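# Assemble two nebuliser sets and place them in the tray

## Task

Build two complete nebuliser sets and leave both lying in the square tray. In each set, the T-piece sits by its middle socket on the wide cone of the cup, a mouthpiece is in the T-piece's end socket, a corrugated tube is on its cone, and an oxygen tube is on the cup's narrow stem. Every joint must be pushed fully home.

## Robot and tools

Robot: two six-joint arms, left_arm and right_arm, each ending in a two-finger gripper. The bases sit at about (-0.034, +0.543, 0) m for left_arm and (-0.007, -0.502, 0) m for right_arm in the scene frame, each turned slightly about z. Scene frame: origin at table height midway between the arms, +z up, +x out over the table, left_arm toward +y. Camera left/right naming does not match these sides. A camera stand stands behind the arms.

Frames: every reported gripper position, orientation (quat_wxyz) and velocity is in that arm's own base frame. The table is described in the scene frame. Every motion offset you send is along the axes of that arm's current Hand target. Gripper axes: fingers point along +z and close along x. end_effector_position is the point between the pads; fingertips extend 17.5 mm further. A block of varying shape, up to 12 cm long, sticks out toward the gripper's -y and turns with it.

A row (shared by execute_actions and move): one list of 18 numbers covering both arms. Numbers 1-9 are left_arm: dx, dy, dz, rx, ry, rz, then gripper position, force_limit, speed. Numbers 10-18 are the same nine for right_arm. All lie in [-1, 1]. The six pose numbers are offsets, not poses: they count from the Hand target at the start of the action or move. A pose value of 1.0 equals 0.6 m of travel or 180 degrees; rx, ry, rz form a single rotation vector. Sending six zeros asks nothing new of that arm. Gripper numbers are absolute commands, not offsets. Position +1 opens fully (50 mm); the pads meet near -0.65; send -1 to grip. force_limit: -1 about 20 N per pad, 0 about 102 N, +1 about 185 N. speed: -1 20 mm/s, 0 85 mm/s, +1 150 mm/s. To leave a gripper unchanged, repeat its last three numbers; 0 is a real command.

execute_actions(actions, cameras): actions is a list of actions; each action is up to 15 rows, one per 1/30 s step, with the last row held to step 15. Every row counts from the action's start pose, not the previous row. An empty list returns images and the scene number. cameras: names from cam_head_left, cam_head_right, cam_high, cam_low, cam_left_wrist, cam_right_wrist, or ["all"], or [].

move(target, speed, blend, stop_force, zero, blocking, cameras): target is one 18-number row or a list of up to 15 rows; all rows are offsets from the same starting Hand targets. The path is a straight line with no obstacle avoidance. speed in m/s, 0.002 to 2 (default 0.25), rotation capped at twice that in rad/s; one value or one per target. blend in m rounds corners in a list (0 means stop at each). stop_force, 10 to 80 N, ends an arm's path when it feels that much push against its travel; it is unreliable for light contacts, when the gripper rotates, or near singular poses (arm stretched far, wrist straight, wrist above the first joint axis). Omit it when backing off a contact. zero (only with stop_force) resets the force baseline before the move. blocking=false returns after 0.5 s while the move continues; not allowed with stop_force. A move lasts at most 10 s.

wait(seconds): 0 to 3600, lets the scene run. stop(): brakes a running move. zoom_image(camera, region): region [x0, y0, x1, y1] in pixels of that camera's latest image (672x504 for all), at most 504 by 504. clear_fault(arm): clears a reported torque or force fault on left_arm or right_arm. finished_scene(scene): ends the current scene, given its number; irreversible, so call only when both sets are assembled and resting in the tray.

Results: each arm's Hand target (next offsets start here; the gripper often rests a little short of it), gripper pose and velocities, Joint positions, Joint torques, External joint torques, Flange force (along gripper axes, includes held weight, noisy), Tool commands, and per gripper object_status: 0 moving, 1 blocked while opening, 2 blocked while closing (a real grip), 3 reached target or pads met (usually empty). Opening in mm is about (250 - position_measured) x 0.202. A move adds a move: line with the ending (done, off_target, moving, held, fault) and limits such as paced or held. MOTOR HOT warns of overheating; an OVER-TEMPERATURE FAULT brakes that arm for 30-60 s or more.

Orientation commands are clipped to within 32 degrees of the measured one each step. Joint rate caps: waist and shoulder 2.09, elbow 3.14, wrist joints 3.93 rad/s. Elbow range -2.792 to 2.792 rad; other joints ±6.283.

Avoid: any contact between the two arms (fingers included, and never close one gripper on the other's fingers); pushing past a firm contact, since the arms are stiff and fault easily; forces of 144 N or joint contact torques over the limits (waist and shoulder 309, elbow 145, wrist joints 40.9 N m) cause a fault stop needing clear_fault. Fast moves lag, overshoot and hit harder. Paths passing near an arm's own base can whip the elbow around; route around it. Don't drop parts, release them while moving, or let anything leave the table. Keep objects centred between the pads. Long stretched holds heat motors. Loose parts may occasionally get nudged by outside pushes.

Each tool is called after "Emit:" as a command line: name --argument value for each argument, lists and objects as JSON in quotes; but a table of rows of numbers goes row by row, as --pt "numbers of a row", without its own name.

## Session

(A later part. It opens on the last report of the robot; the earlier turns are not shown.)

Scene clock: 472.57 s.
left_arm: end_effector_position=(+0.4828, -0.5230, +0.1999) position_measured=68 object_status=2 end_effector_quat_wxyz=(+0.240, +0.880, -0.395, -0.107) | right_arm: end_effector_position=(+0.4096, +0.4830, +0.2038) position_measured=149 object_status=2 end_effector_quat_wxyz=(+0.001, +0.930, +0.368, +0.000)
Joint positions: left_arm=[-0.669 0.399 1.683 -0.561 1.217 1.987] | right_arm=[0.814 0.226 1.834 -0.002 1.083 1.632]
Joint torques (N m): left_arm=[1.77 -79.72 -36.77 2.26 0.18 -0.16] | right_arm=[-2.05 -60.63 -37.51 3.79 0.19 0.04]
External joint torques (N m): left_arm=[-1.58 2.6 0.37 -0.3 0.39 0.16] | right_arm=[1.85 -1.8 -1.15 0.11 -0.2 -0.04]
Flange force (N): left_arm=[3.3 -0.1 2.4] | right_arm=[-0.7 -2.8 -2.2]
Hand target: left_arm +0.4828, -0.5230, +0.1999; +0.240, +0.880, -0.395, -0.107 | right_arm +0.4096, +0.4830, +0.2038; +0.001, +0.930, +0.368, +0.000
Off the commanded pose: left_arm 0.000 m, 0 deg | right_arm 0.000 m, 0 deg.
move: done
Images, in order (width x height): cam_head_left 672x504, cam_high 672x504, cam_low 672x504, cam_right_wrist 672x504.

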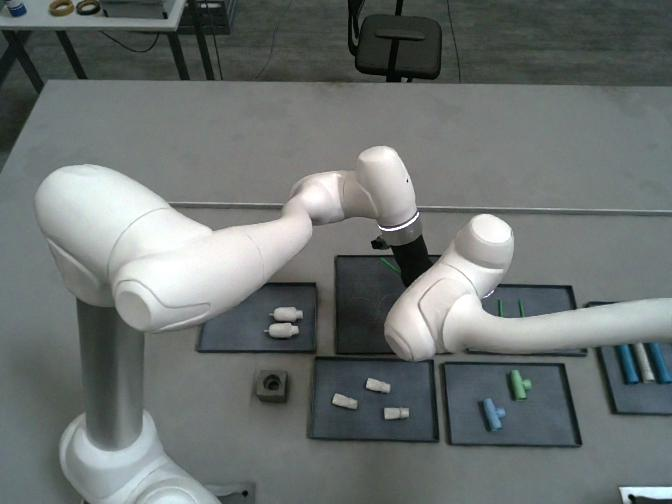

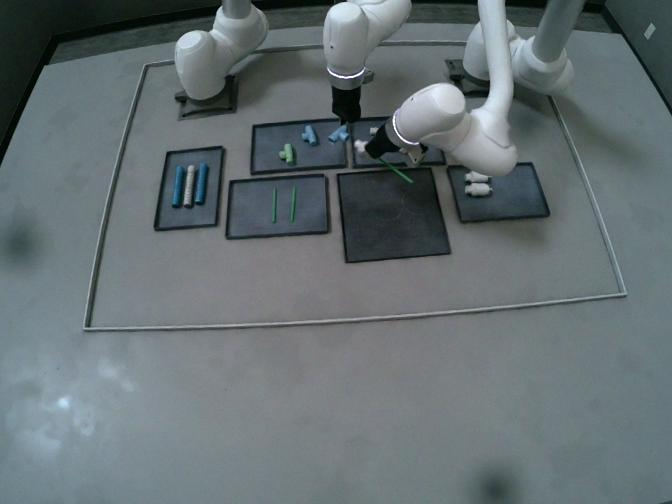

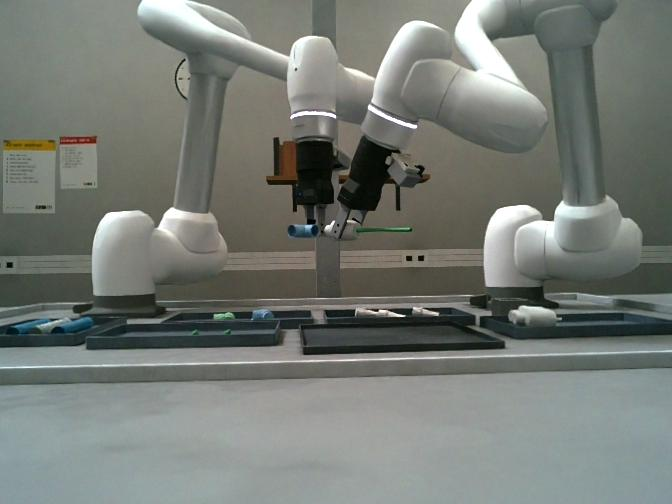

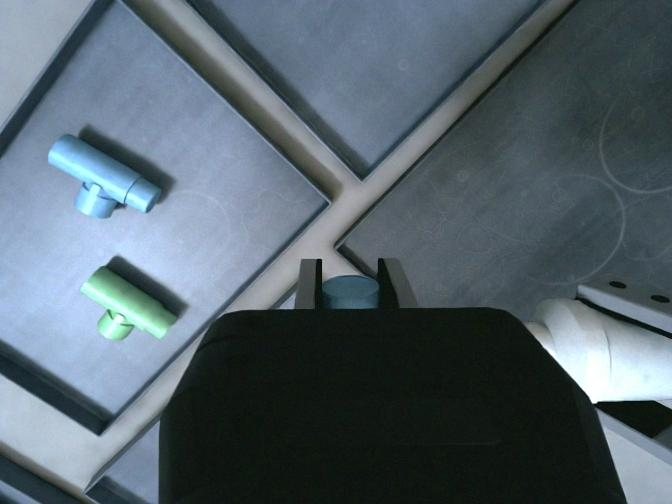

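Emit:
move --target '[0,0,0,0,0,0,-1,0.1,-0.5,0.075,0,0.0015,0,0,0,-1,0.1,-0.5]' --speed 0.02 --stop_force 12 --cameras '["cam_low","cam_high","cam_right_wrist"]'

Emit:
zoom_image --camera "cam_low" --region '[270, 195, 414, 255]'

Emit:
zoom_image --camera "cam_high" --region '[310, 100, 420, 185]'

Scene clock: 485.73 s.
left_arm: end_effector_position=(+0.4828, -0.5230, +0.1999) position_measured=68 object_status=2 end_effector_quat_wxyz=(+0.240, +0.880, -0.395, -0.107) | right_arm: end_effector_position=(+0.4317, +0.5038, +0.2030) position_measured=149 object_status=2 end_effector_quat_wxyz=(+0.001, +0.930, +0.368, +0.000)
Joint positions: left_arm=[-0.669 0.399 1.683 -0.561 1.217 1.987] | right_arm=[0.811 0.271 1.776 -0.001 1.096 1.629]
Joint torques (N m): left_arm=[-16.19 -81.65 -32.77 -2.9 4.51 0.04] | right_arm=[-6.59 -64.28 -50.25 1.81 -7.74 -0.45]
External joint torques (N m): left_arm=[16.33 4.41 -3.58 4.86 -3.93 -0.04] | right_arm=[6.03 -3.11 11.35 2.11 7.74 0.45]
Flange force (N): left_arm=[8.2 -22.6 -8.3] | right_arm=[-23.4 -7.3 -4.5]
Hand target: left_arm +0.4828, -0.5230, +0.1999; +0.240, +0.880, -0.395, -0.107 | right_arm +0.4318, +0.5038, +0.2031; +0.001, +0.930, +0.368, +0.000 (not the last commanded pose)
Off the commanded pose: left_arm 0.000 m, 0 deg | right_arm 0.015 m, 0 deg.
move: contact (right_arm)
Images, in order (width x height): cam_high 672x504, cam_low 672x504, cam_right_wrist 672x504.

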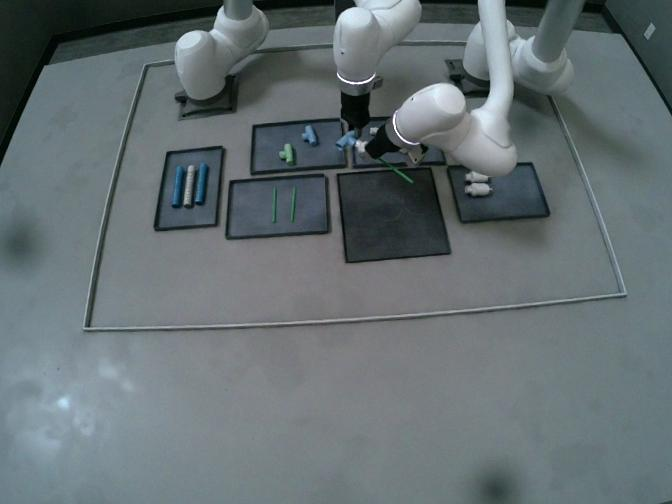

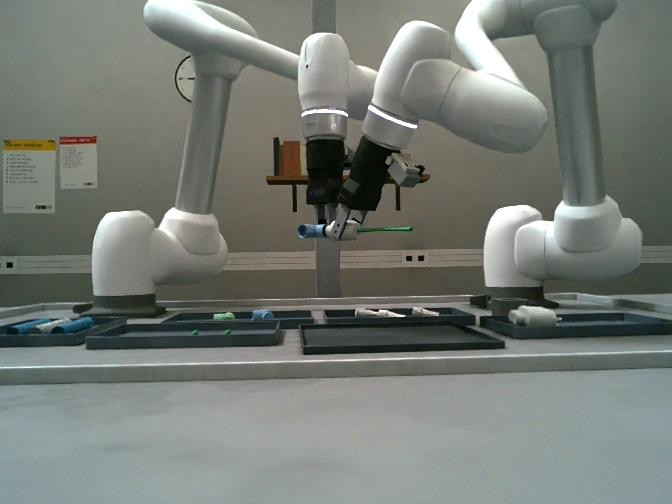

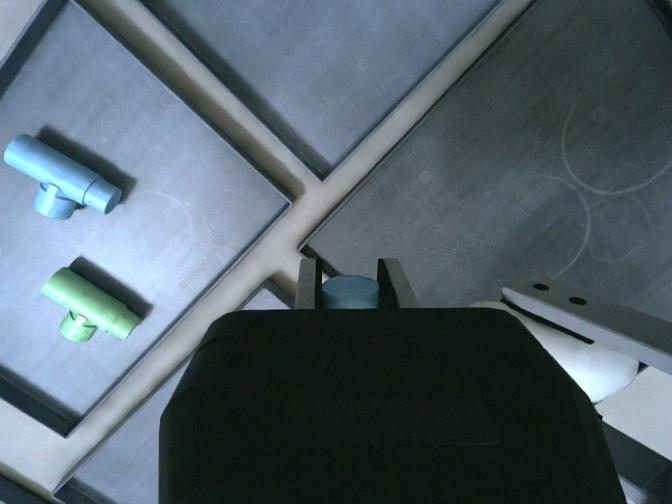

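Scaled by 3.500 from the camera's image (finer frame: 960x720).

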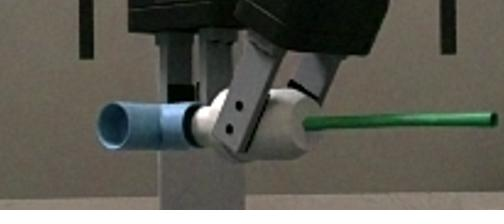

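Scaled by 4.582 from the camera's image (finer frame: 960x720).

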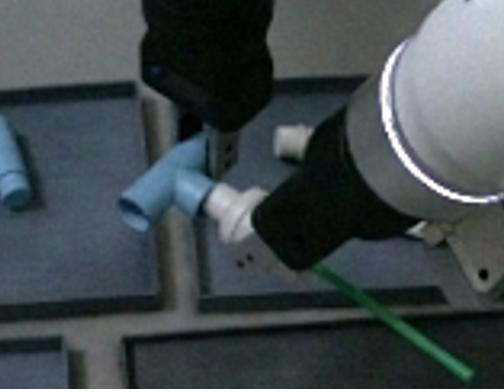

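Emit:
move --target '[0,0,0,0,0,0,-1,0.1,-0.5,0.03,0,0,0,0,0,-1,0.1,-0.5]' --speed 0.01 --stop_force 25 --cameras '["cam_low","cam_high"]'

Emit:
zoom_image --camera "cam_low" --region '[290, 205, 370, 250]'

Emit:
zoom_image --camera "cam_high" --region '[320, 115, 390, 165]'

Scene clock: 490.37 s.
left_arm: end_effector_position=(+0.4828, -0.5230, +0.1999) position_measured=68 object_status=2 end_effector_quat_wxyz=(+0.240, +0.880, -0.395, -0.107) | right_arm: end_effector_position=(+0.4330, +0.5050, +0.2030) position_measured=149 object_status=2 end_effector_quat_wxyz=(+0.001, +0.930, +0.368, -0.001)
Joint positions: left_arm=[-0.669 0.399 1.683 -0.561 1.217 1.987] | right_arm=[0.811 0.274 1.772 -0.001 1.097 1.629]
Joint torques (N m): left_arm=[-41.07 -82.56 -26.9 -9.64 9.8 0.13] | right_arm=[-12.35 -62.55 -68.26 -0.46 -18.22 -1.07]
External joint torques (N m): left_arm=[40.99 5.46 -9.54 11.59 -9.22 -0.13] | right_arm=[12.05 -5.12 29.35 4.39 18.22 1.07]
Flange force (N): left_arm=[14.2 -52.8 -25.1] | right_arm=[-56.8 -13.6 -6.3]
Hand target: left_arm +0.4828, -0.5230, +0.1999; +0.240, +0.880, -0.395, -0.107 | right_arm +0.4330, +0.5050, +0.2030; +0.001, +0.930, +0.368, -0.001 (not the last commanded pose)
Off the commanded pose: left_arm 0.000 m, 0 deg | right_arm 0.016 m, 0 deg.
move: contact (right_arm)
Images, in order (width x height): cam_high 672x504, cam_low 672x504.

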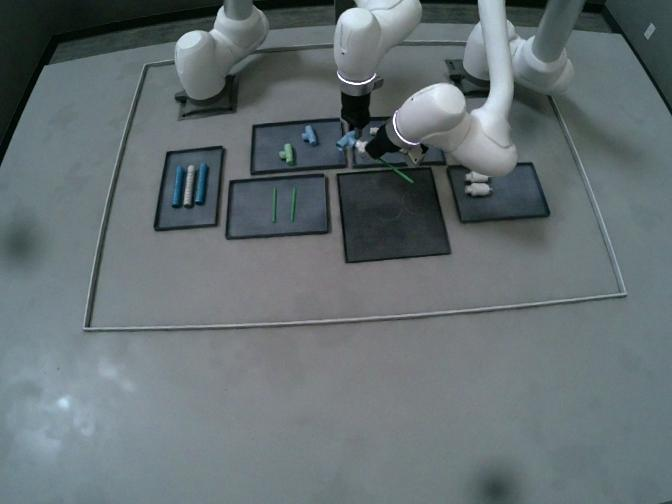

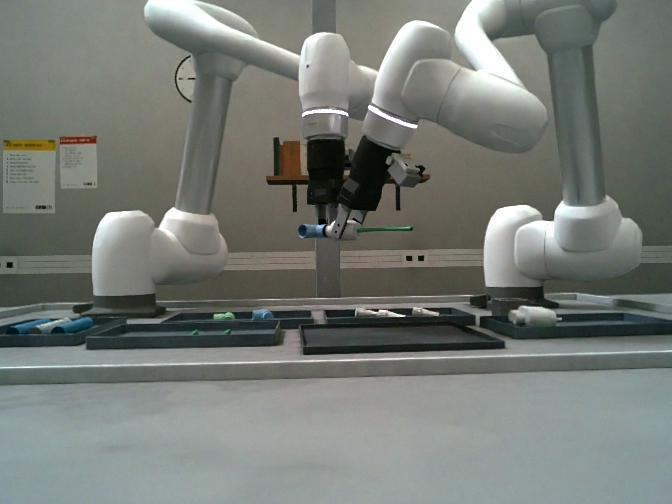

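Scaled by 6.300 from the camera's image (finer frame: 960x720).

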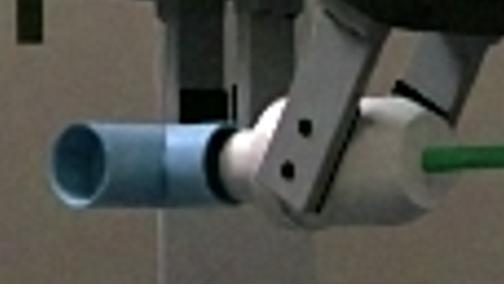

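Scaled by 7.200 from the camera's image (finer frame: 960x720).

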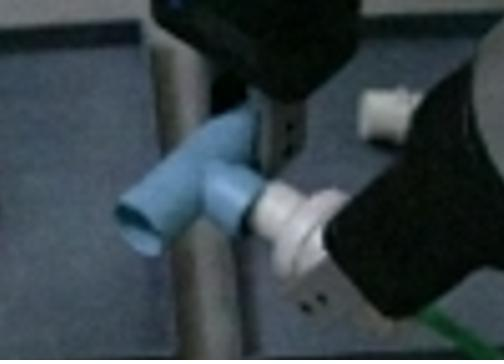

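Emit:
move --target '[0,0,0,0,0,0,-1,0.1,-0.5,-0.03,0,0,0,0,0,-1,0.1,-0.5]' --speed 0.05 --cameras '["cam_low","cam_high"]'

Emit:
zoom_image --camera "cam_low" --region '[290, 205, 370, 250]'

Emit:
zoom_image --camera "cam_high" --region '[320, 115, 390, 165]'

Scene clock: 496.00 s.
left_arm: end_effector_position=(+0.4827, -0.5231, +0.1999) position_measured=68 object_status=2 end_effector_quat_wxyz=(+0.240, +0.880, -0.396, -0.107) | right_arm: end_effector_position=(+0.4199, +0.4927, +0.2031) position_measured=149 object_status=2 end_effector_quat_wxyz=(+0.001, +0.930, +0.368, +0.000)
Joint positions: left_arm=[-0.67 0.399 1.683 -0.561 1.217 1.987] | right_arm=[0.812 0.248 1.807 -0.002 1.089 1.63]
Joint torques (N m): left_arm=[1.45 -79.86 -36.77 2.25 0.2 -0.17] | right_arm=[-2.18 -64 -37.62 3.67 0.17 0.05]
External joint torques (N m): left_arm=[-1.48 2.86 0.48 -0.31 0.37 0.17] | right_arm=[1.89 -0.42 -1.04 0.23 -0.18 -0.05]
Flange force (N): left_arm=[3.4 -0.4 2.6] | right_arm=[1.1 -3.0 -1.1]
Hand target: left_arm +0.4828, -0.5230, +0.1999; +0.240, +0.880, -0.395, -0.107 | right_arm +0.4199, +0.4927, +0.2031; +0.001, +0.930, +0.368, -0.001
Off the commanded pose: left_arm 0.000 m, 0 deg | right_arm 0.000 m, 0 deg.
move: done
Images, in order (width x height): cam_high 672x504, cam_low 672x504.

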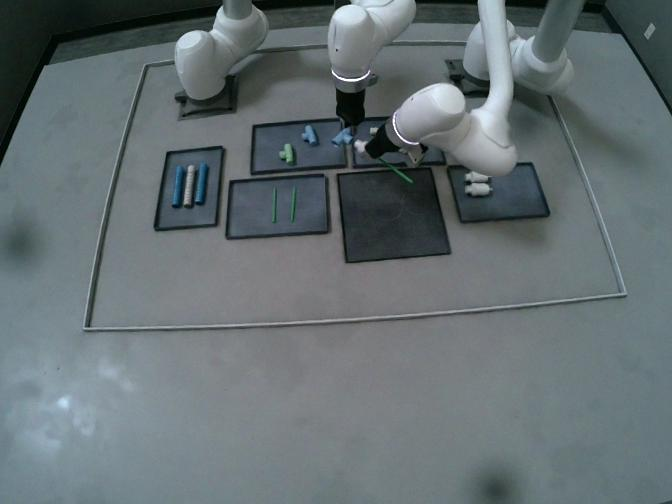

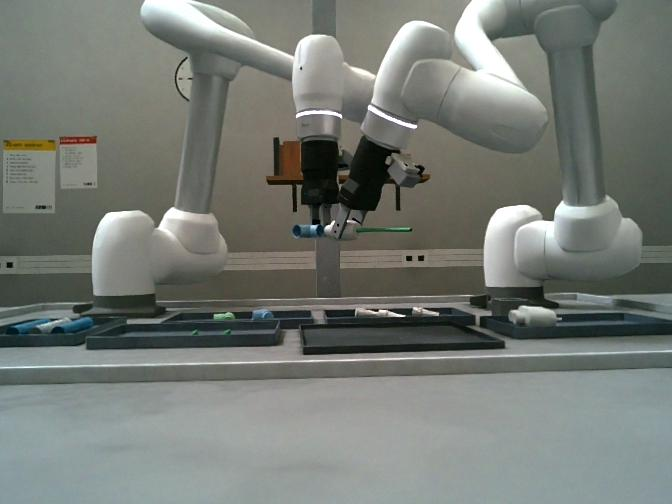

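Scaled by 6.300 from the camera's image (finer frame: 960x720).

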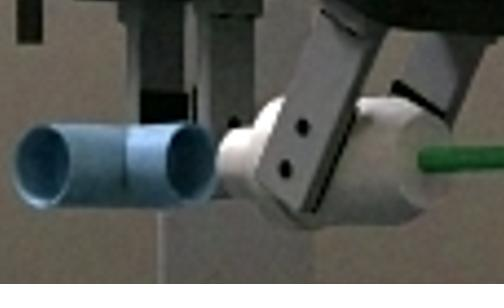

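Scaled by 7.200 from the camera's image (finer frame: 960x720).

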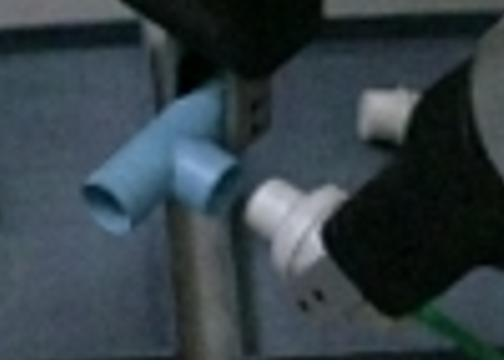

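Emit:
move --pt "0 0 0 0 0 0 -1 0.1 -0.5 0 -0.005 0 0 0 0 -1 0.1 -0.5" --pt "0 0 0 0 0 0 -1 0.1 -0.5 0.02 -0.005 0 0 0 0 -1 0.1 -0.5" --speed 0.03

Emit:
move --target '[0,0,0,0,0,0,-1,0.1,-0.5,0.045,0,0,0,0,0,-1,0.1,-0.5]' --speed 0.015 --stop_force 15 --cameras '["cam_low","cam_high"]'

Emit:
zoom_image --camera "cam_low" --region '[290, 205, 370, 250]'

Emit:
zoom_image --camera "cam_high" --region '[320, 115, 390, 165]'

Scene clock: 504.10 s.
left_arm: end_effector_position=(+0.4828, -0.5230, +0.1999) position_measured=68 object_status=2 end_effector_quat_wxyz=(+0.240, +0.880, -0.395, -0.107) | right_arm: end_effector_position=(+0.4266, +0.5031, +0.2030) position_measured=149 object_status=2 end_effector_quat_wxyz=(+0.001, +0.930, +0.368, -0.001)
Joint positions: left_arm=[-0.669 0.399 1.683 -0.561 1.217 1.987] | right_arm=[0.816 0.266 1.783 -0.001 1.094 1.634]
Joint torques (N m): left_arm=[1.62 -79.58 -36.77 2.24 0.2 -0.16] | right_arm=[-2.17 -65.83 -37.61 3.74 0.15 0.03]
External joint torques (N m): left_arm=[-1.41 2.47 0.26 -0.28 0.36 0.16] | right_arm=[2.26 -1.01 -1.26 0.2 -0.16 -0.03]
Flange force (N): left_arm=[3.3 -0.2 2.1] | right_arm=[0.7 -3.5 -1.8]
Hand target: left_arm +0.4828, -0.5230, +0.1999; +0.240, +0.880, -0.395, -0.107 | right_arm +0.4266, +0.5031, +0.2030; +0.001, +0.930, +0.368, -0.001
Off the commanded pose: left_arm 0.000 m, 0 deg | right_arm 0.000 m, 0 deg.
move: done

Scene clock: 505.20 s.
left_arm: end_effector_position=(+0.4828, -0.5230, +0.1999) position_measured=68 object_status=2 end_effector_quat_wxyz=(+0.240, +0.880, -0.395, -0.107) | right_arm: end_effector_position=(+0.4299, +0.5063, +0.2029) position_measured=149 object_status=2 end_effector_quat_wxyz=(+0.001, +0.930, +0.368, -0.001)
Joint positions: left_arm=[-0.669 0.399 1.683 -0.561 1.217 1.987] | right_arm=[0.815 0.273 1.774 -0.001 1.097 1.633]
Joint torques (N m): left_arm=[-18.61 -80.44 -31.46 -3.27 4.75 -0.11] | right_arm=[-7.32 -65.15 -52.73 1.62 -8.67 -0.44]
External joint torques (N m): left_arm=[18.22 3.3 -4.94 5.19 -4.16 0.1] | right_arm=[7.22 -2.71 13.75 2.31 8.67 0.44]
Flange force (N): left_arm=[8.8 -24.3 -11.2] | right_arm=[-27.2 -8.5 -3.4]
Hand target: left_arm +0.4828, -0.5230, +0.1999; +0.240, +0.880, -0.395, -0.107 | right_arm +0.4299, +0.5062, +0.2029; +0.001, +0.930, +0.368, -0.001 (not the last commanded pose)
Off the commanded pose: left_arm 0.000 m, 0 deg | right_arm 0.022 m, 0 deg.
move: contact (right_arm)
Images, in order (width x height): cam_high 672x504, cam_low 672x504.

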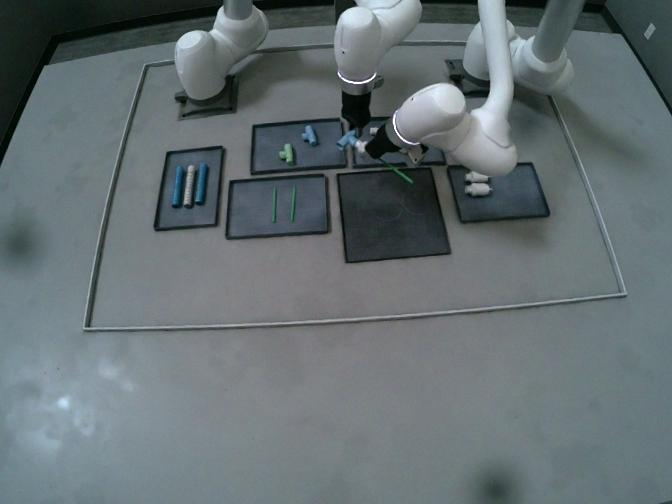

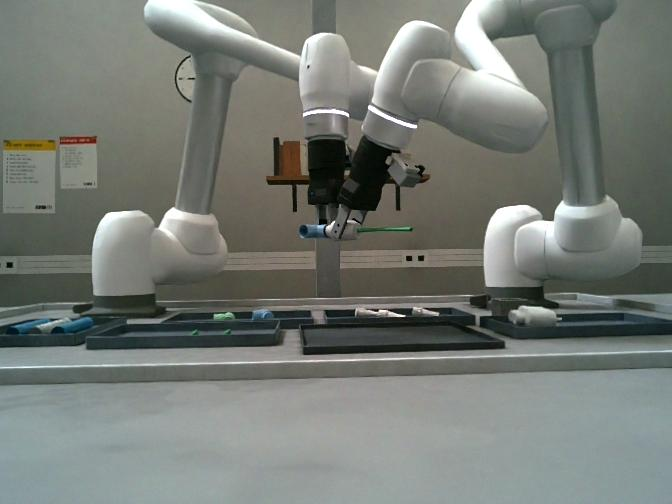

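Scaled by 6.300 from the camera's image (finer frame: 960x720).

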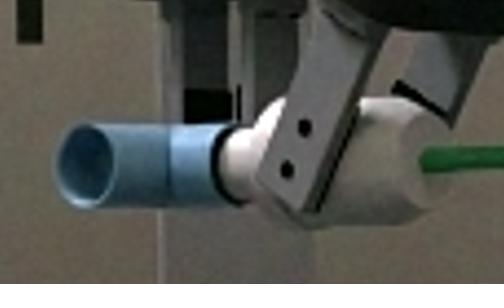

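Scaled by 7.200 from the camera's image (finer frame: 960x720).

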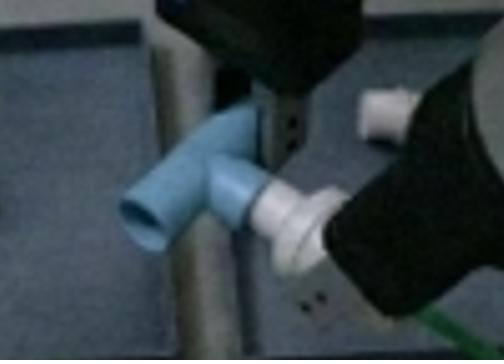

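Emit:
move --target '[0,0,0,0,0,0,-1,0.1,-0.5,-0.012,0,0,0,0,0,-1,0.1,-0.5]' --speed 0.05 --cameras '["cam_low","cam_high"]'

Emit:
zoom_image --camera "cam_low" --region '[300, 210, 350, 245]'

Emit:
zoom_image --camera "cam_high" --region '[330, 125, 380, 160]'

Scene clock: 523.13 s.
left_arm: end_effector_position=(+0.4827, -0.5231, +0.1999) position_measured=68 object_status=2 end_effector_quat_wxyz=(+0.240, +0.880, -0.396, -0.107) | right_arm: end_effector_position=(+0.4247, +0.5013, +0.2029) position_measured=149 object_status=2 end_effector_quat_wxyz=(+0.001, +0.930, +0.368, -0.001)
Joint positions: left_arm=[-0.67 0.399 1.683 -0.561 1.217 1.987] | right_arm=[0.816 0.262 1.788 -0.001 1.094 1.634]
Joint torques (N m): left_arm=[3.25 -79.82 -36.74 2.28 0.17 -0.14] | right_arm=[-2.36 -65.6 -37.65 3.68 0.15 -0.01]
External joint torques (N m): left_arm=[-3.08 2.95 0.45 -0.33 0.4 0.14] | right_arm=[2.36 -0.65 -1.21 0.26 -0.16 0.01]
Flange force (N): left_arm=[4.0 1.5 3.7] | right_arm=[1.1 -3.8 -1.4]
Hand target: left_arm +0.4828, -0.5230, +0.1999; +0.240, +0.880, -0.395, -0.107 | right_arm +0.4247, +0.5013, +0.2029; +0.001, +0.930, +0.368, -0.001
Off the commanded pose: left_arm 0.000 m, 0 deg | right_arm 0.000 m, 0 deg.
move: done
Images, in order (width x height): cam_high 672x504, cam_low 672x504.

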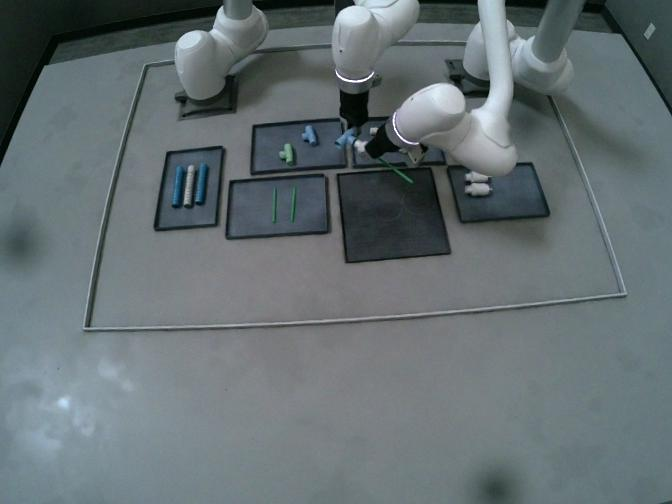

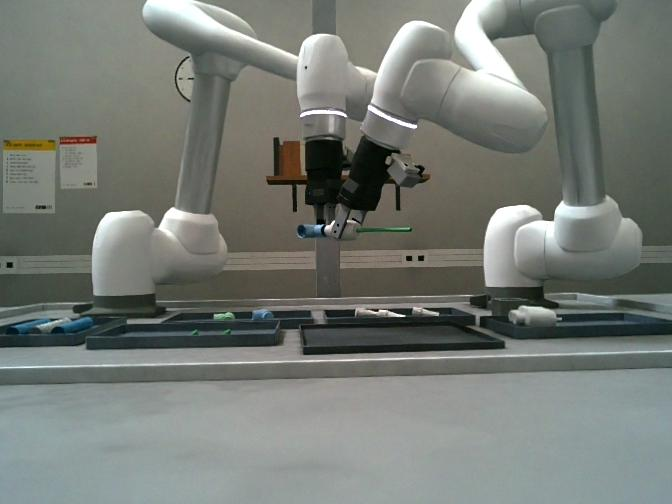

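Scaled by 10.080 from the camera's image (finer frame: 960x720).

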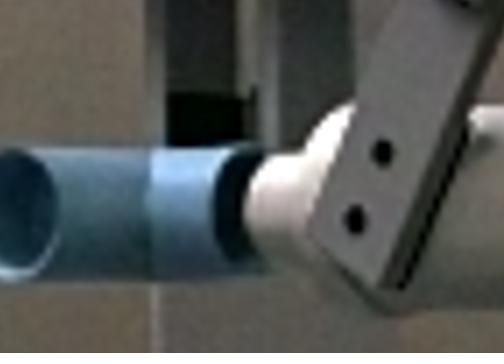

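Scaled by 10.080 from the camera's image (finer frame: 960x720).

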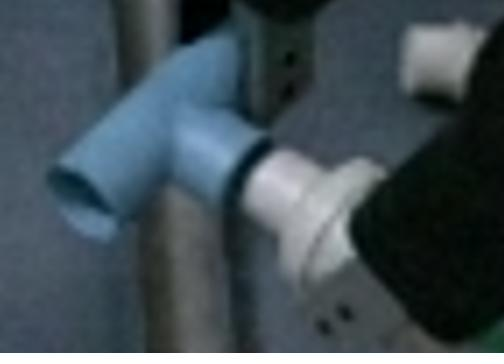

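Emit:
move --target '[0,0,0,0,0,0,-1,0.1,-0.5,0,0,-0.0014,0,0,0,-1,0.1,-0.5]' --speed 0.02

Emit:
move --target '[0,0,0,0,0,0,-1,0.1,-0.5,0.045,0,0,0,0,0,-1,0.1,-0.5]' --speed 0.015 --stop_force 10

Scene clock: 531.40 s.
left_arm: end_effector_position=(+0.4828, -0.5230, +0.1999) position_measured=68 object_status=2 end_effector_quat_wxyz=(+0.240, +0.880, -0.395, -0.107) | right_arm: end_effector_position=(+0.4246, +0.5013, +0.2038) position_measured=149 object_status=2 end_effector_quat_wxyz=(+0.001, +0.930, +0.368, -0.001)
Joint positions: left_arm=[-0.669 0.399 1.683 -0.561 1.217 1.987] | right_arm=[0.816 0.262 1.787 -0.001 1.095 1.634]
Joint torques (N m): left_arm=[1.59 -79.45 -36.81 2.24 0.18 -0.17] | right_arm=[-2.1 -65.31 -37.74 3.71 0.2 0.06]
External joint torques (N m): left_arm=[-2.03 2.56 0.51 -0.32 0.4 0.16] | right_arm=[1.61 -1.19 -1.13 0.21 -0.2 -0.06]
Flange force (N): left_arm=[3.0 0.5 2.8] | right_arm=[0.2 -2.4 -1.7]
Hand target: left_arm +0.4828, -0.5230, +0.1999; +0.240, +0.880, -0.395, -0.107 | right_arm +0.4247, +0.5013, +0.2038; +0.001, +0.930, +0.368, -0.001
Off the commanded pose: left_arm 0.000 m, 0 deg | right_arm 0.000 m, 0 deg.
move: done

Scene clock: 532.67 s.
left_arm: end_effector_position=(+0.4828, -0.5230, +0.1999) position_measured=68 object_status=2 end_effector_quat_wxyz=(+0.240, +0.880, -0.395, -0.107) | right_arm: end_effector_position=(+0.4295, +0.5059, +0.2036) position_measured=149 object_status=2 end_effector_quat_wxyz=(+0.001, +0.930, +0.368, -0.001)
Joint positions: left_arm=[-0.669 0.399 1.683 -0.561 1.217 1.987] | right_arm=[0.815 0.272 1.774 -0.001 1.099 1.634]
Joint torques (N m): left_arm=[-10.61 -80.35 -33.78 -1.14 2.96 -0.08] | right_arm=[-5.16 -65.68 -46.74 2.43 -5.1 -0.32]
External joint torques (N m): left_arm=[10.77 3.4 -2.54 3.1 -2.38 0.08] | right_arm=[4.8 -1.75 7.82 1.48 5.09 0.32]
Flange force (N): left_arm=[6.5 -15.3 -5.6] | right_arm=[-15.8 -6.0 -2.4]
Hand target: left_arm +0.4828, -0.5230, +0.1999; +0.240, +0.880, -0.395, -0.107 | right_arm +0.4295, +0.5059, +0.2037; +0.001, +0.930, +0.368, -0.001 (not the last commanded pose)
Off the commanded pose: left_arm 0.000 m, 0 deg | right_arm 0.020 m, 0 deg.
move: contact (right_arm)

Emit:
move --target '[0,0,0,0,0,0,-1,0.1,-0.5,0.0012,-0.0017,0,0,0,0,-1,0.1,-0.5]'

Emit:
move --target '[0,0,0,0,0,0,-1,0.1,-0.5,0,0,-0.0013,0,0,0,-1,0.1,-0.5]'

Emit:
move --target '[0,0,0,0,0,0,-1,0.1,-0.5,0,0.0017,0,0,0,0,-1,0.1,-0.5]'

Emit:
move --target '[0,0,0,0,0,0,-1,0.1,-0.5,0,0.0017,0,0,0,0,-1,0.1,-0.5]'

Emit:
move --target '[0,0,0,0,0,0,-1,0.1,-0.5,0,0,0.0013,0,0,0,-1,0.1,-0.5]' --cameras '["cam_low","cam_high"]'

Emit:
zoom_image --camera "cam_low" --region '[300, 210, 350, 245]'

Emit:
zoom_image --camera "cam_high" --region '[330, 125, 380, 160]'

Scene clock: 540.17 s.
left_arm: end_effector_position=(+0.4828, -0.5230, +0.1999) position_measured=68 object_status=2 end_effector_quat_wxyz=(+0.240, +0.880, -0.395, -0.107) | right_arm: end_effector_position=(+0.4293, +0.5071, +0.2037) position_measured=149 object_status=2 end_effector_quat_wxyz=(+0.001, +0.930, +0.368, -0.001)
Joint positions: left_arm=[-0.669 0.399 1.683 -0.561 1.217 1.987] | right_arm=[0.817 0.273 1.772 -0.001 1.099 1.635]
Joint torques (N m): left_arm=[-17.87 -79.18 -37.45 -4.6 0.97 -0.44] | right_arm=[1.2 -66.22 -53.84 4.66 -8.86 -0.87]
External joint torques (N m): left_arm=[17.46 2.35 1.27 6.52 -0.38 0.44] | right_arm=[-1.21 -1.52 14.87 -0.72 8.85 0.87]
Flange force (N): left_arm=[-3.4 -23.3 -11.6] | right_arm=[-26.8 3.6 -1.7]
Hand target: left_arm +0.4828, -0.5230, +0.1999; +0.240, +0.880, -0.395, -0.107 | right_arm +0.4293, +0.5071, +0.2037; +0.001, +0.930, +0.368, -0.001
Off the commanded pose: left_arm 0.000 m, 0 deg | right_arm 0.000 m, 0 deg.
move: done

Scene clock: 540.67 s.
left_arm: end_effector_position=(+0.4828, -0.5230, +0.1999) position_measured=68 object_status=2 end_effector_quat_wxyz=(+0.240, +0.880, -0.395, -0.107) | right_arm: end_effector_position=(+0.4293, +0.5071, +0.2044) position_measured=149 object_status=2 end_effector_quat_wxyz=(+0.001, +0.930, +0.368, -0.001)
Joint positions: left_arm=[-0.669 0.399 1.683 -0.561 1.217 1.987] | right_arm=[0.817 0.272 1.772 -0.001 1.101 1.635]
Joint torques (N m): left_arm=[-17.99 -76.53 -34.47 -3.74 1.32 -0.37] | right_arm=[-0.05 -69.1 -55.88 4 -8.99 -0.85]
External joint torques (N m): left_arm=[17.92 -0.31 -1.89 5.69 -0.75 0.37] | right_arm=[0.13 1.41 16.9 -0.05 8.99 0.85]
Flange force (N): left_arm=[-0.9 -21.8 -15.5] | right_arm=[-26.5 1.6 2.4]
Hand target: left_arm +0.4828, -0.5230, +0.1999; +0.240, +0.880, -0.395, -0.107 | right_arm +0.4293, +0.5071, +0.2045; +0.001, +0.930, +0.368, -0.001
Off the commanded pose: left_arm 0.000 m, 0 deg | right_arm 0.000 m, 0 deg.
move: done

Scene clock: 541.17 s.
left_arm: end_effector_position=(+0.4828, -0.5231, +0.1999) position_measured=68 object_status=2 end_effector_quat_wxyz=(+0.240, +0.880, -0.395, -0.107) | right_arm: end_effector_position=(+0.4300, +0.5064, +0.2045) position_measured=149 object_status=2 end_effector_quat_wxyz=(+0.001, +0.930, +0.368, -0.001)
Joint positions: left_arm=[-0.669 0.399 1.683 -0.561 1.217 1.987] | right_arm=[0.815 0.272 1.772 -0.001 1.101 1.634]
Joint torques (N m): left_arm=[-21.94 -78.22 -28.72 -3.51 5.48 0.02] | right_arm=[-8.47 -67.41 -56.8 0.87 -10.14 -0.63]
External joint torques (N m): left_arm=[21.89 1.4 -7.62 5.45 -4.9 -0.03] | right_arm=[8.32 0 17.92 3.05 10.14 0.63]
Flange force (N): left_arm=[10.6 -27.1 -16.3] | right_arm=[-30.7 -10.0 0.3]
Hand target: left_arm +0.4828, -0.5230, +0.1999; +0.240, +0.880, -0.395, -0.107 | right_arm +0.4300, +0.5063, +0.2045; +0.001, +0.930, +0.368, -0.001
Off the commanded pose: left_arm 0.000 m, 0 deg | right_arm 0.000 m, 0 deg.
move: done

Scene clock: 541.67 s.
left_arm: end_effector_position=(+0.4828, -0.5230, +0.1999) position_measured=68 object_status=2 end_effector_quat_wxyz=(+0.240, +0.880, -0.395, -0.107) | right_arm: end_effector_position=(+0.4307, +0.5056, +0.2045) position_measured=149 object_status=2 end_effector_quat_wxyz=(+0.001, +0.930, +0.368, -0.001)
Joint positions: left_arm=[-0.669 0.399 1.683 -0.561 1.217 1.987] | right_arm=[0.814 0.272 1.772 -0.001 1.101 1.632]
Joint torques (N m): left_arm=[-21.4 -80.36 -29.97 -3.68 5.78 0.11] | right_arm=[-8.82 -65.35 -55.03 0.92 -9.83 -0.6]
External joint torques (N m): left_arm=[21.4 3.21 -6.6 5.63 -5.22 -0.11] | right_arm=[8.67 -2.23 16.17 3.01 9.84 0.6]
Flange force (N): left_arm=[11.0 -27.7 -13.7] | right_arm=[-30.8 -10.6 -2.6]
Hand target: left_arm +0.4828, -0.5230, +0.1999; +0.240, +0.880, -0.395, -0.107 | right_arm +0.4307, +0.5056, +0.2045; +0.001, +0.930, +0.368, -0.001
Off the commanded pose: left_arm 0.000 m, 0 deg | right_arm 0.000 m, 0 deg.
move: done

Scene clock: 542.17 s.
left_arm: end_effector_position=(+0.4828, -0.5230, +0.1999) position_measured=68 object_status=2 end_effector_quat_wxyz=(+0.240, +0.880, -0.395, -0.107) | right_arm: end_effector_position=(+0.4307, +0.5056, +0.2037) position_measured=149 object_status=2 end_effector_quat_wxyz=(+0.001, +0.930, +0.368, -0.001)
Joint positions: left_arm=[-0.669 0.399 1.683 -0.561 1.217 1.987] | right_arm=[0.814 0.273 1.773 -0.001 1.099 1.632]
Joint torques (N m): left_arm=[-21.44 -83.7 -32.27 -4.61 6.13 0.1] | right_arm=[-8.66 -61.97 -52.63 1.07 -9.83 -0.69]
External joint torques (N m): left_arm=[21.34 7 -4.07 6.55 -5.57 -0.1] | right_arm=[8.93 -5.9 13.69 2.88 9.83 0.69]
Flange force (N): left_arm=[11.0 -30.4 -9.0] | right_arm=[-31.4 -11.0 -7.9]
Hand target: left_arm +0.4828, -0.5230, +0.1999; +0.240, +0.880, -0.395, -0.107 | right_arm +0.4307, +0.5056, +0.2037; +0.001, +0.930, +0.368, -0.001
Off the commanded pose: left_arm 0.000 m, 0 deg | right_arm 0.000 m, 0 deg.
move: done
Images, in order (width x height): cam_high 672x504, cam_low 672x504.

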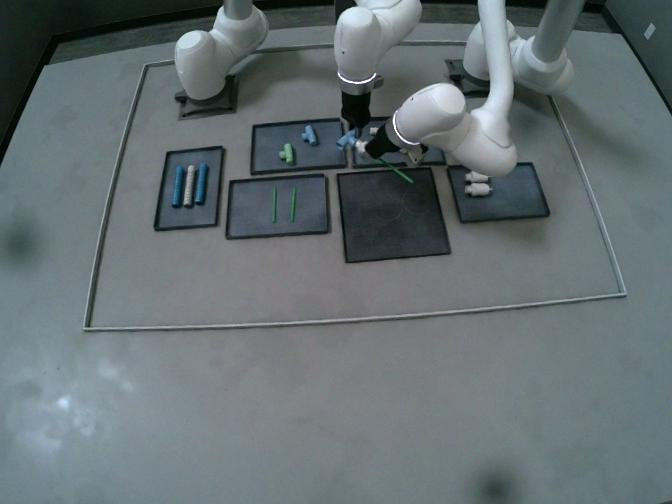

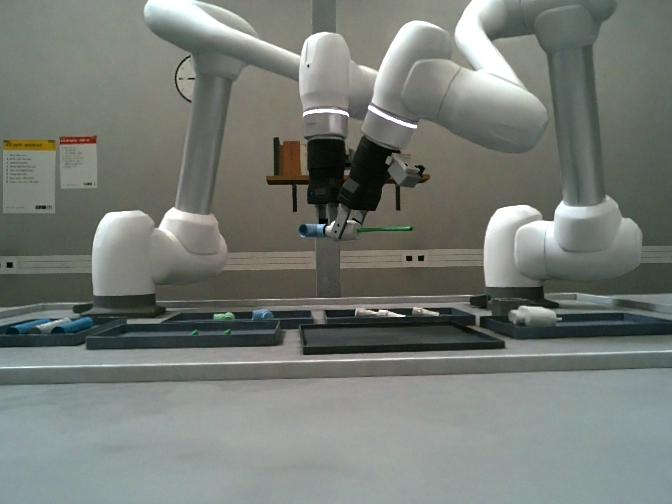

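Scaled by 10.080 from the camera's image (finer frame: 960x720).

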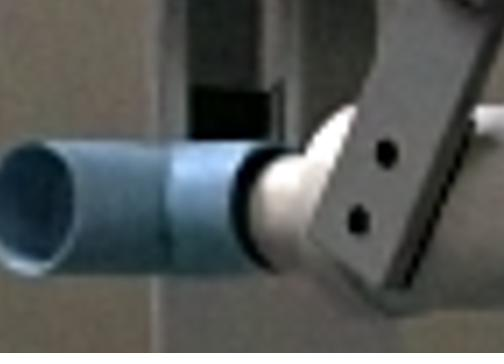

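Scaled by 10.080 from the camera's image (finer frame: 960x720).

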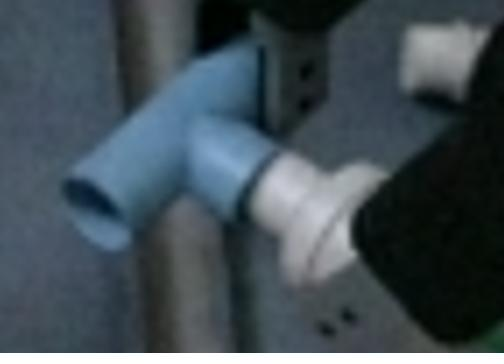

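Emit:
move --target '[0,0,0,0,0,0,-1,0.1,-0.5,0,-0.0037,0,0,0,0,-1,0.1,-0.5]'

Emit:
move --target '[0,0,0,0,0,0,-1,0.1,-0.5,0.0005,-0.001,0,0,0,0,-1,0.1,-0.5]'

Emit:
move --target '[0,0,0,0,0,0,-1,0.1,-0.5,0,-0.001,0,0,0,0,-1,0.1,-0.5]'

Emit:
move --target '[0,0,0,0,0,0,-1,0.1,-0.5,0,-0.001,0,0,0,0,-1,0.1,-0.5]' --cameras '["cam_low","cam_high"]'

Emit:
zoom_image --camera "cam_low" --region '[300, 210, 350, 245]'

Emit:
zoom_image --camera "cam_high" --region '[330, 125, 380, 160]'

Scene clock: 548.63 s.
left_arm: end_effector_position=(+0.4828, -0.5230, +0.1999) position_measured=68 object_status=2 end_effector_quat_wxyz=(+0.240, +0.880, -0.395, -0.107) | right_arm: end_effector_position=(+0.4292, +0.5071, +0.2037) position_measured=149 object_status=2 end_effector_quat_wxyz=(+0.001, +0.930, +0.368, -0.001)
Joint positions: left_arm=[-0.669 0.399 1.683 -0.561 1.217 1.987] | right_arm=[0.817 0.273 1.772 -0.002 1.099 1.635]
Joint torques (N m): left_arm=[-17.58 -79.19 -38.12 -4.61 0.66 -0.51] | right_arm=[2.02 -65.88 -53.24 4.91 -8.67 -0.92]
External joint torques (N m): left_arm=[17.52 1.72 1.53 6.56 -0.09 0.5] | right_arm=[-2.26 -1.31 14.41 -0.99 8.66 0.92]
Flange force (N): left_arm=[-4.8 -23.0 -12.2] | right_arm=[-25.6 5.0 -1.6]
Hand target: left_arm +0.4828, -0.5230, +0.1999; +0.240, +0.880, -0.395, -0.107 | right_arm +0.4292, +0.5072, +0.2037; +0.001, +0.930, +0.368, -0.001
Off the commanded pose: left_arm 0.000 m, 0 deg | right_arm 0.000 m, 0 deg.
move: done

Scene clock: 549.13 s.
left_arm: end_effector_position=(+0.4828, -0.5230, +0.1999) position_measured=68 object_status=2 end_effector_quat_wxyz=(+0.240, +0.880, -0.395, -0.107) | right_arm: end_effector_position=(+0.4290, +0.5078, +0.2037) position_measured=149 object_status=2 end_effector_quat_wxyz=(+0.001, +0.930, +0.368, -0.001)
Joint positions: left_arm=[-0.669 0.399 1.683 -0.561 1.217 1.987] | right_arm=[0.818 0.273 1.772 -0.001 1.1 1.636]
Joint torques (N m): left_arm=[-21.04 -79.55 -38.09 -5.9 1.14 -0.53] | right_arm=[1.84 -65.94 -55.98 4.88 -10.34 -1.01]
External joint torques (N m): left_arm=[21.4 2.68 1.85 7.86 -0.57 0.52] | right_arm=[-2.15 -1.99 17.01 -0.94 10.34 1.01]
Flange force (N): left_arm=[-5.2 -28.4 -13.9] | right_arm=[-30.8 5.3 -2.5]
Hand target: left_arm +0.4828, -0.5230, +0.1999; +0.240, +0.880, -0.395, -0.107 | right_arm +0.4290, +0.5079, +0.2037; +0.001, +0.930, +0.368, -0.001
Off the commanded pose: left_arm 0.000 m, 0 deg | right_arm 0.000 m, 0 deg.
move: done

Scene clock: 549.63 s.
left_arm: end_effector_position=(+0.4828, -0.5230, +0.1999) position_measured=68 object_status=2 end_effector_quat_wxyz=(+0.240, +0.880, -0.395, -0.107) | right_arm: end_effector_position=(+0.4285, +0.5083, +0.2037) position_measured=149 object_status=2 end_effector_quat_wxyz=(+0.001, +0.930, +0.368, -0.001)
Joint positions: left_arm=[-0.669 0.399 1.683 -0.561 1.217 1.987] | right_arm=[0.819 0.274 1.771 -0.001 1.099 1.637]
Joint torques (N m): left_arm=[-20.87 -80.17 -37.74 -5.87 1.51 -0.54] | right_arm=[1.48 -65 -55.47 4.61 -10.21 -1.01]
External joint torques (N m): left_arm=[21.08 3.89 1.6 7.83 -0.94 0.53] | right_arm=[-1.37 -2.48 16.53 -0.66 10.2 1.01]
Flange force (N): left_arm=[-3.1 -28.9 -12.6] | right_arm=[-30.8 4.2 -3.1]
Hand target: left_arm +0.4828, -0.5230, +0.1999; +0.240, +0.880, -0.395, -0.107 | right_arm +0.4286, +0.5083, +0.2037; +0.001, +0.930, +0.368, -0.001
Off the commanded pose: left_arm 0.000 m, 0 deg | right_arm 0.000 m, 0 deg.
move: done

Scene clock: 550.13 s.
left_arm: end_effector_position=(+0.4827, -0.5231, +0.1999) position_measured=68 object_status=2 end_effector_quat_wxyz=(+0.240, +0.880, -0.396, -0.107) | right_arm: end_effector_position=(+0.4282, +0.5089, +0.2037) position_measured=149 object_status=2 end_effector_quat_wxyz=(+0.001, +0.930, +0.368, -0.001)
Joint positions: left_arm=[-0.67 0.399 1.683 -0.561 1.217 1.987] | right_arm=[0.82 0.274 1.771 -0.001 1.1 1.638]
Joint torques (N m): left_arm=[2.77 -75.88 -35.53 3.22 -1.25 -0.23] | right_arm=[-0.54 -70.16 -39.6 4.11 0.32 0.03]
External joint torques (N m): left_arm=[-3.38 -1.04 -0.87 -1.3 1.84 0.23] | right_arm=[0.29 2.22 0.75 -0.2 -0.31 -0.03]
Flange force (N): left_arm=[1.8 4.6 -1.4] | right_arm=[1.6 -0.6 3.0]
Hand target: left_arm +0.4828, -0.5230, +0.1999; +0.240, +0.880, -0.395, -0.107 | right_arm +0.4281, +0.5087, +0.2037; +0.001, +0.930, +0.368, -0.001
Off the commanded pose: left_arm 0.000 m, 0 deg | right_arm 0.000 m, 0 deg.
move: done
Images, in order (width x height): cam_high 672x504, cam_low 672x504.

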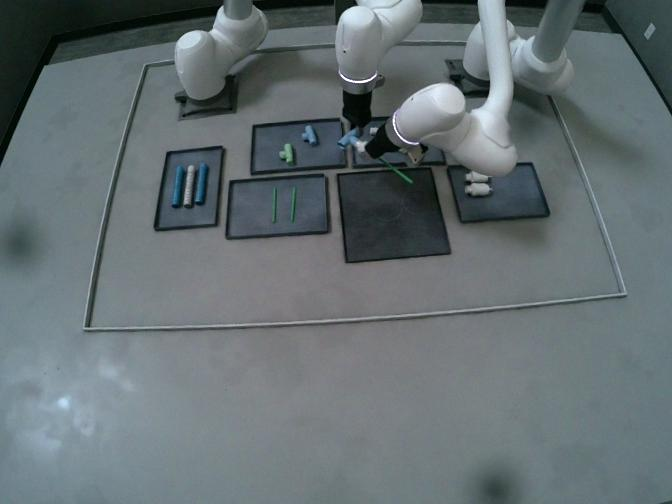

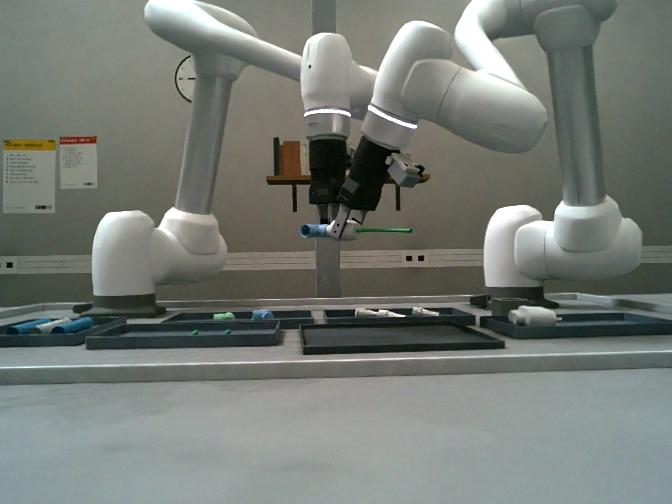

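Scaled by 10.080 from the camera's image (finer frame: 960x720).

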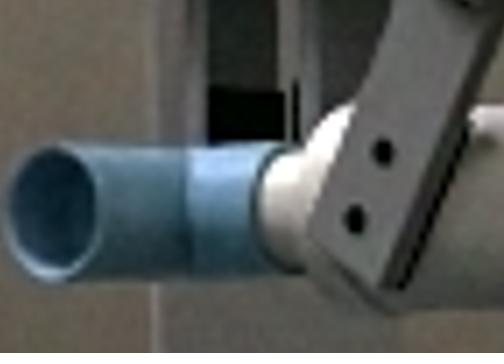

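Scaled by 10.080 from the camera's image (finer frame: 960x720).

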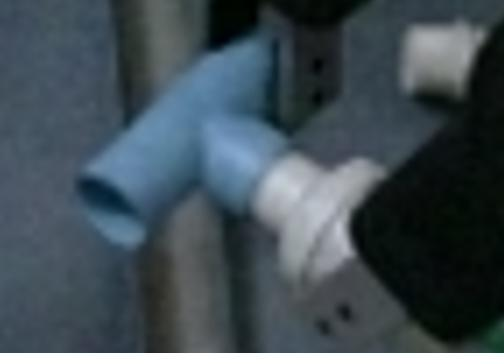

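Emit:
move --target '[0,0,0,0,0,0,-1,0.1,-0.5,0.04,0,0,0,0,0,-1,0.1,-0.5]' --speed 0.015 --stop_force 25 --cameras '["cam_low","cam_high"]'

Emit:
zoom_image --camera "cam_low" --region '[300, 210, 350, 245]'

Emit:
zoom_image --camera "cam_high" --region '[330, 125, 380, 160]'

Scene clock: 555.43 s.
left_arm: end_effector_position=(+0.4829, -0.5230, +0.1999) position_measured=68 object_status=2 end_effector_quat_wxyz=(+0.240, +0.880, -0.395, -0.107) | right_arm: end_effector_position=(+0.4375, +0.5175, +0.2036) position_measured=149 object_status=2 end_effector_quat_wxyz=(+0.001, +0.930, +0.368, -0.001)
Joint positions: left_arm=[-0.669 0.399 1.683 -0.561 1.217 1.987] | right_arm=[0.819 0.293 1.746 -0.001 1.106 1.637]
Joint torques (N m): left_arm=[-21.15 -75.47 -27.42 -2.64 4.92 0.19] | right_arm=[-7.87 -72.85 -58.05 0.85 -9.73 -1]
External joint torques (N m): left_arm=[20.9 -1.06 -8.77 4.56 -4.35 -0.2] | right_arm=[7.99 2.79 18.94 3.11 9.73 0.99]
Flange force (N): left_arm=[10.1 -23.9 -18.6] | right_arm=[-29.1 -10.0 4.2]
Hand target: left_arm +0.4828, -0.5230, +0.1999; +0.240, +0.880, -0.395, -0.107 | right_arm +0.4375, +0.5175, +0.2036; +0.001, +0.930, +0.368, -0.001 (not the last commanded pose)
Off the commanded pose: left_arm 0.000 m, 0 deg | right_arm 0.011 m, 0 deg.
move: contact (right_arm)
Images, in order (width x height): cam_high 672x504, cam_low 672x504.

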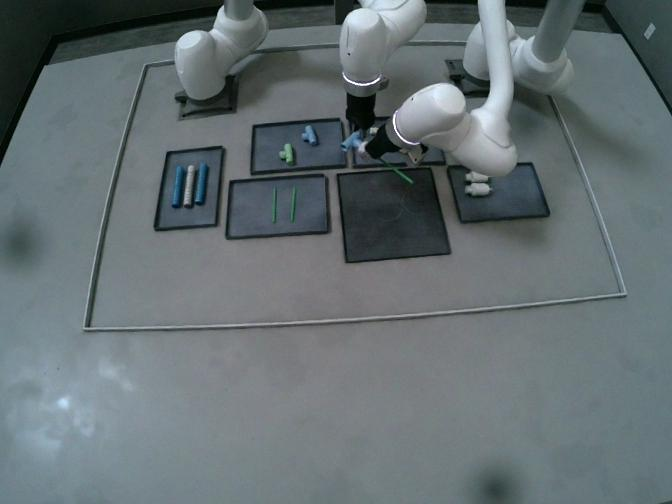

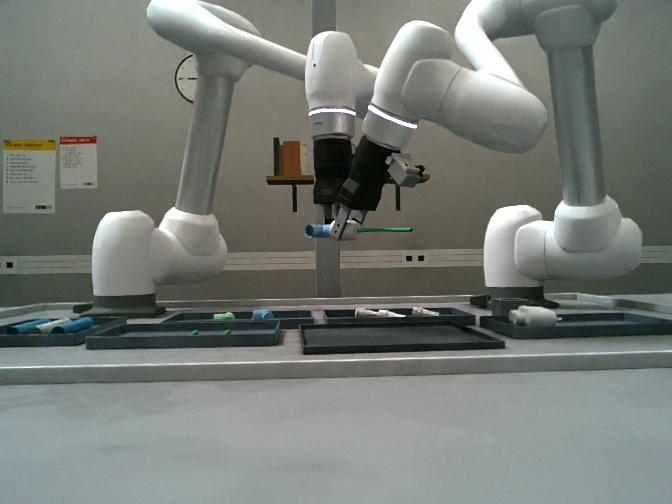

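Scaled by 10.080 from the camera's image (finer frame: 960x720).

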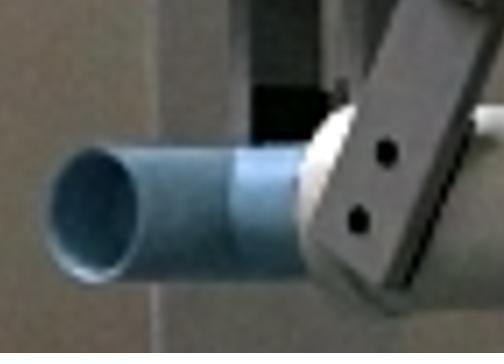

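Scaled by 10.080 from the camera's image (finer frame: 960x720).

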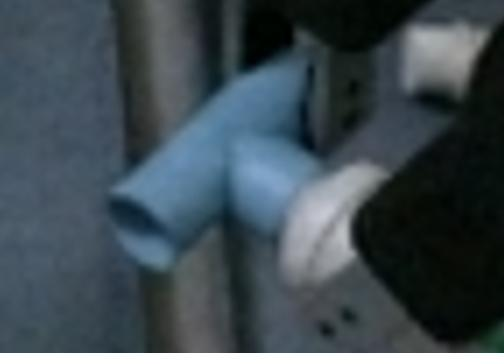

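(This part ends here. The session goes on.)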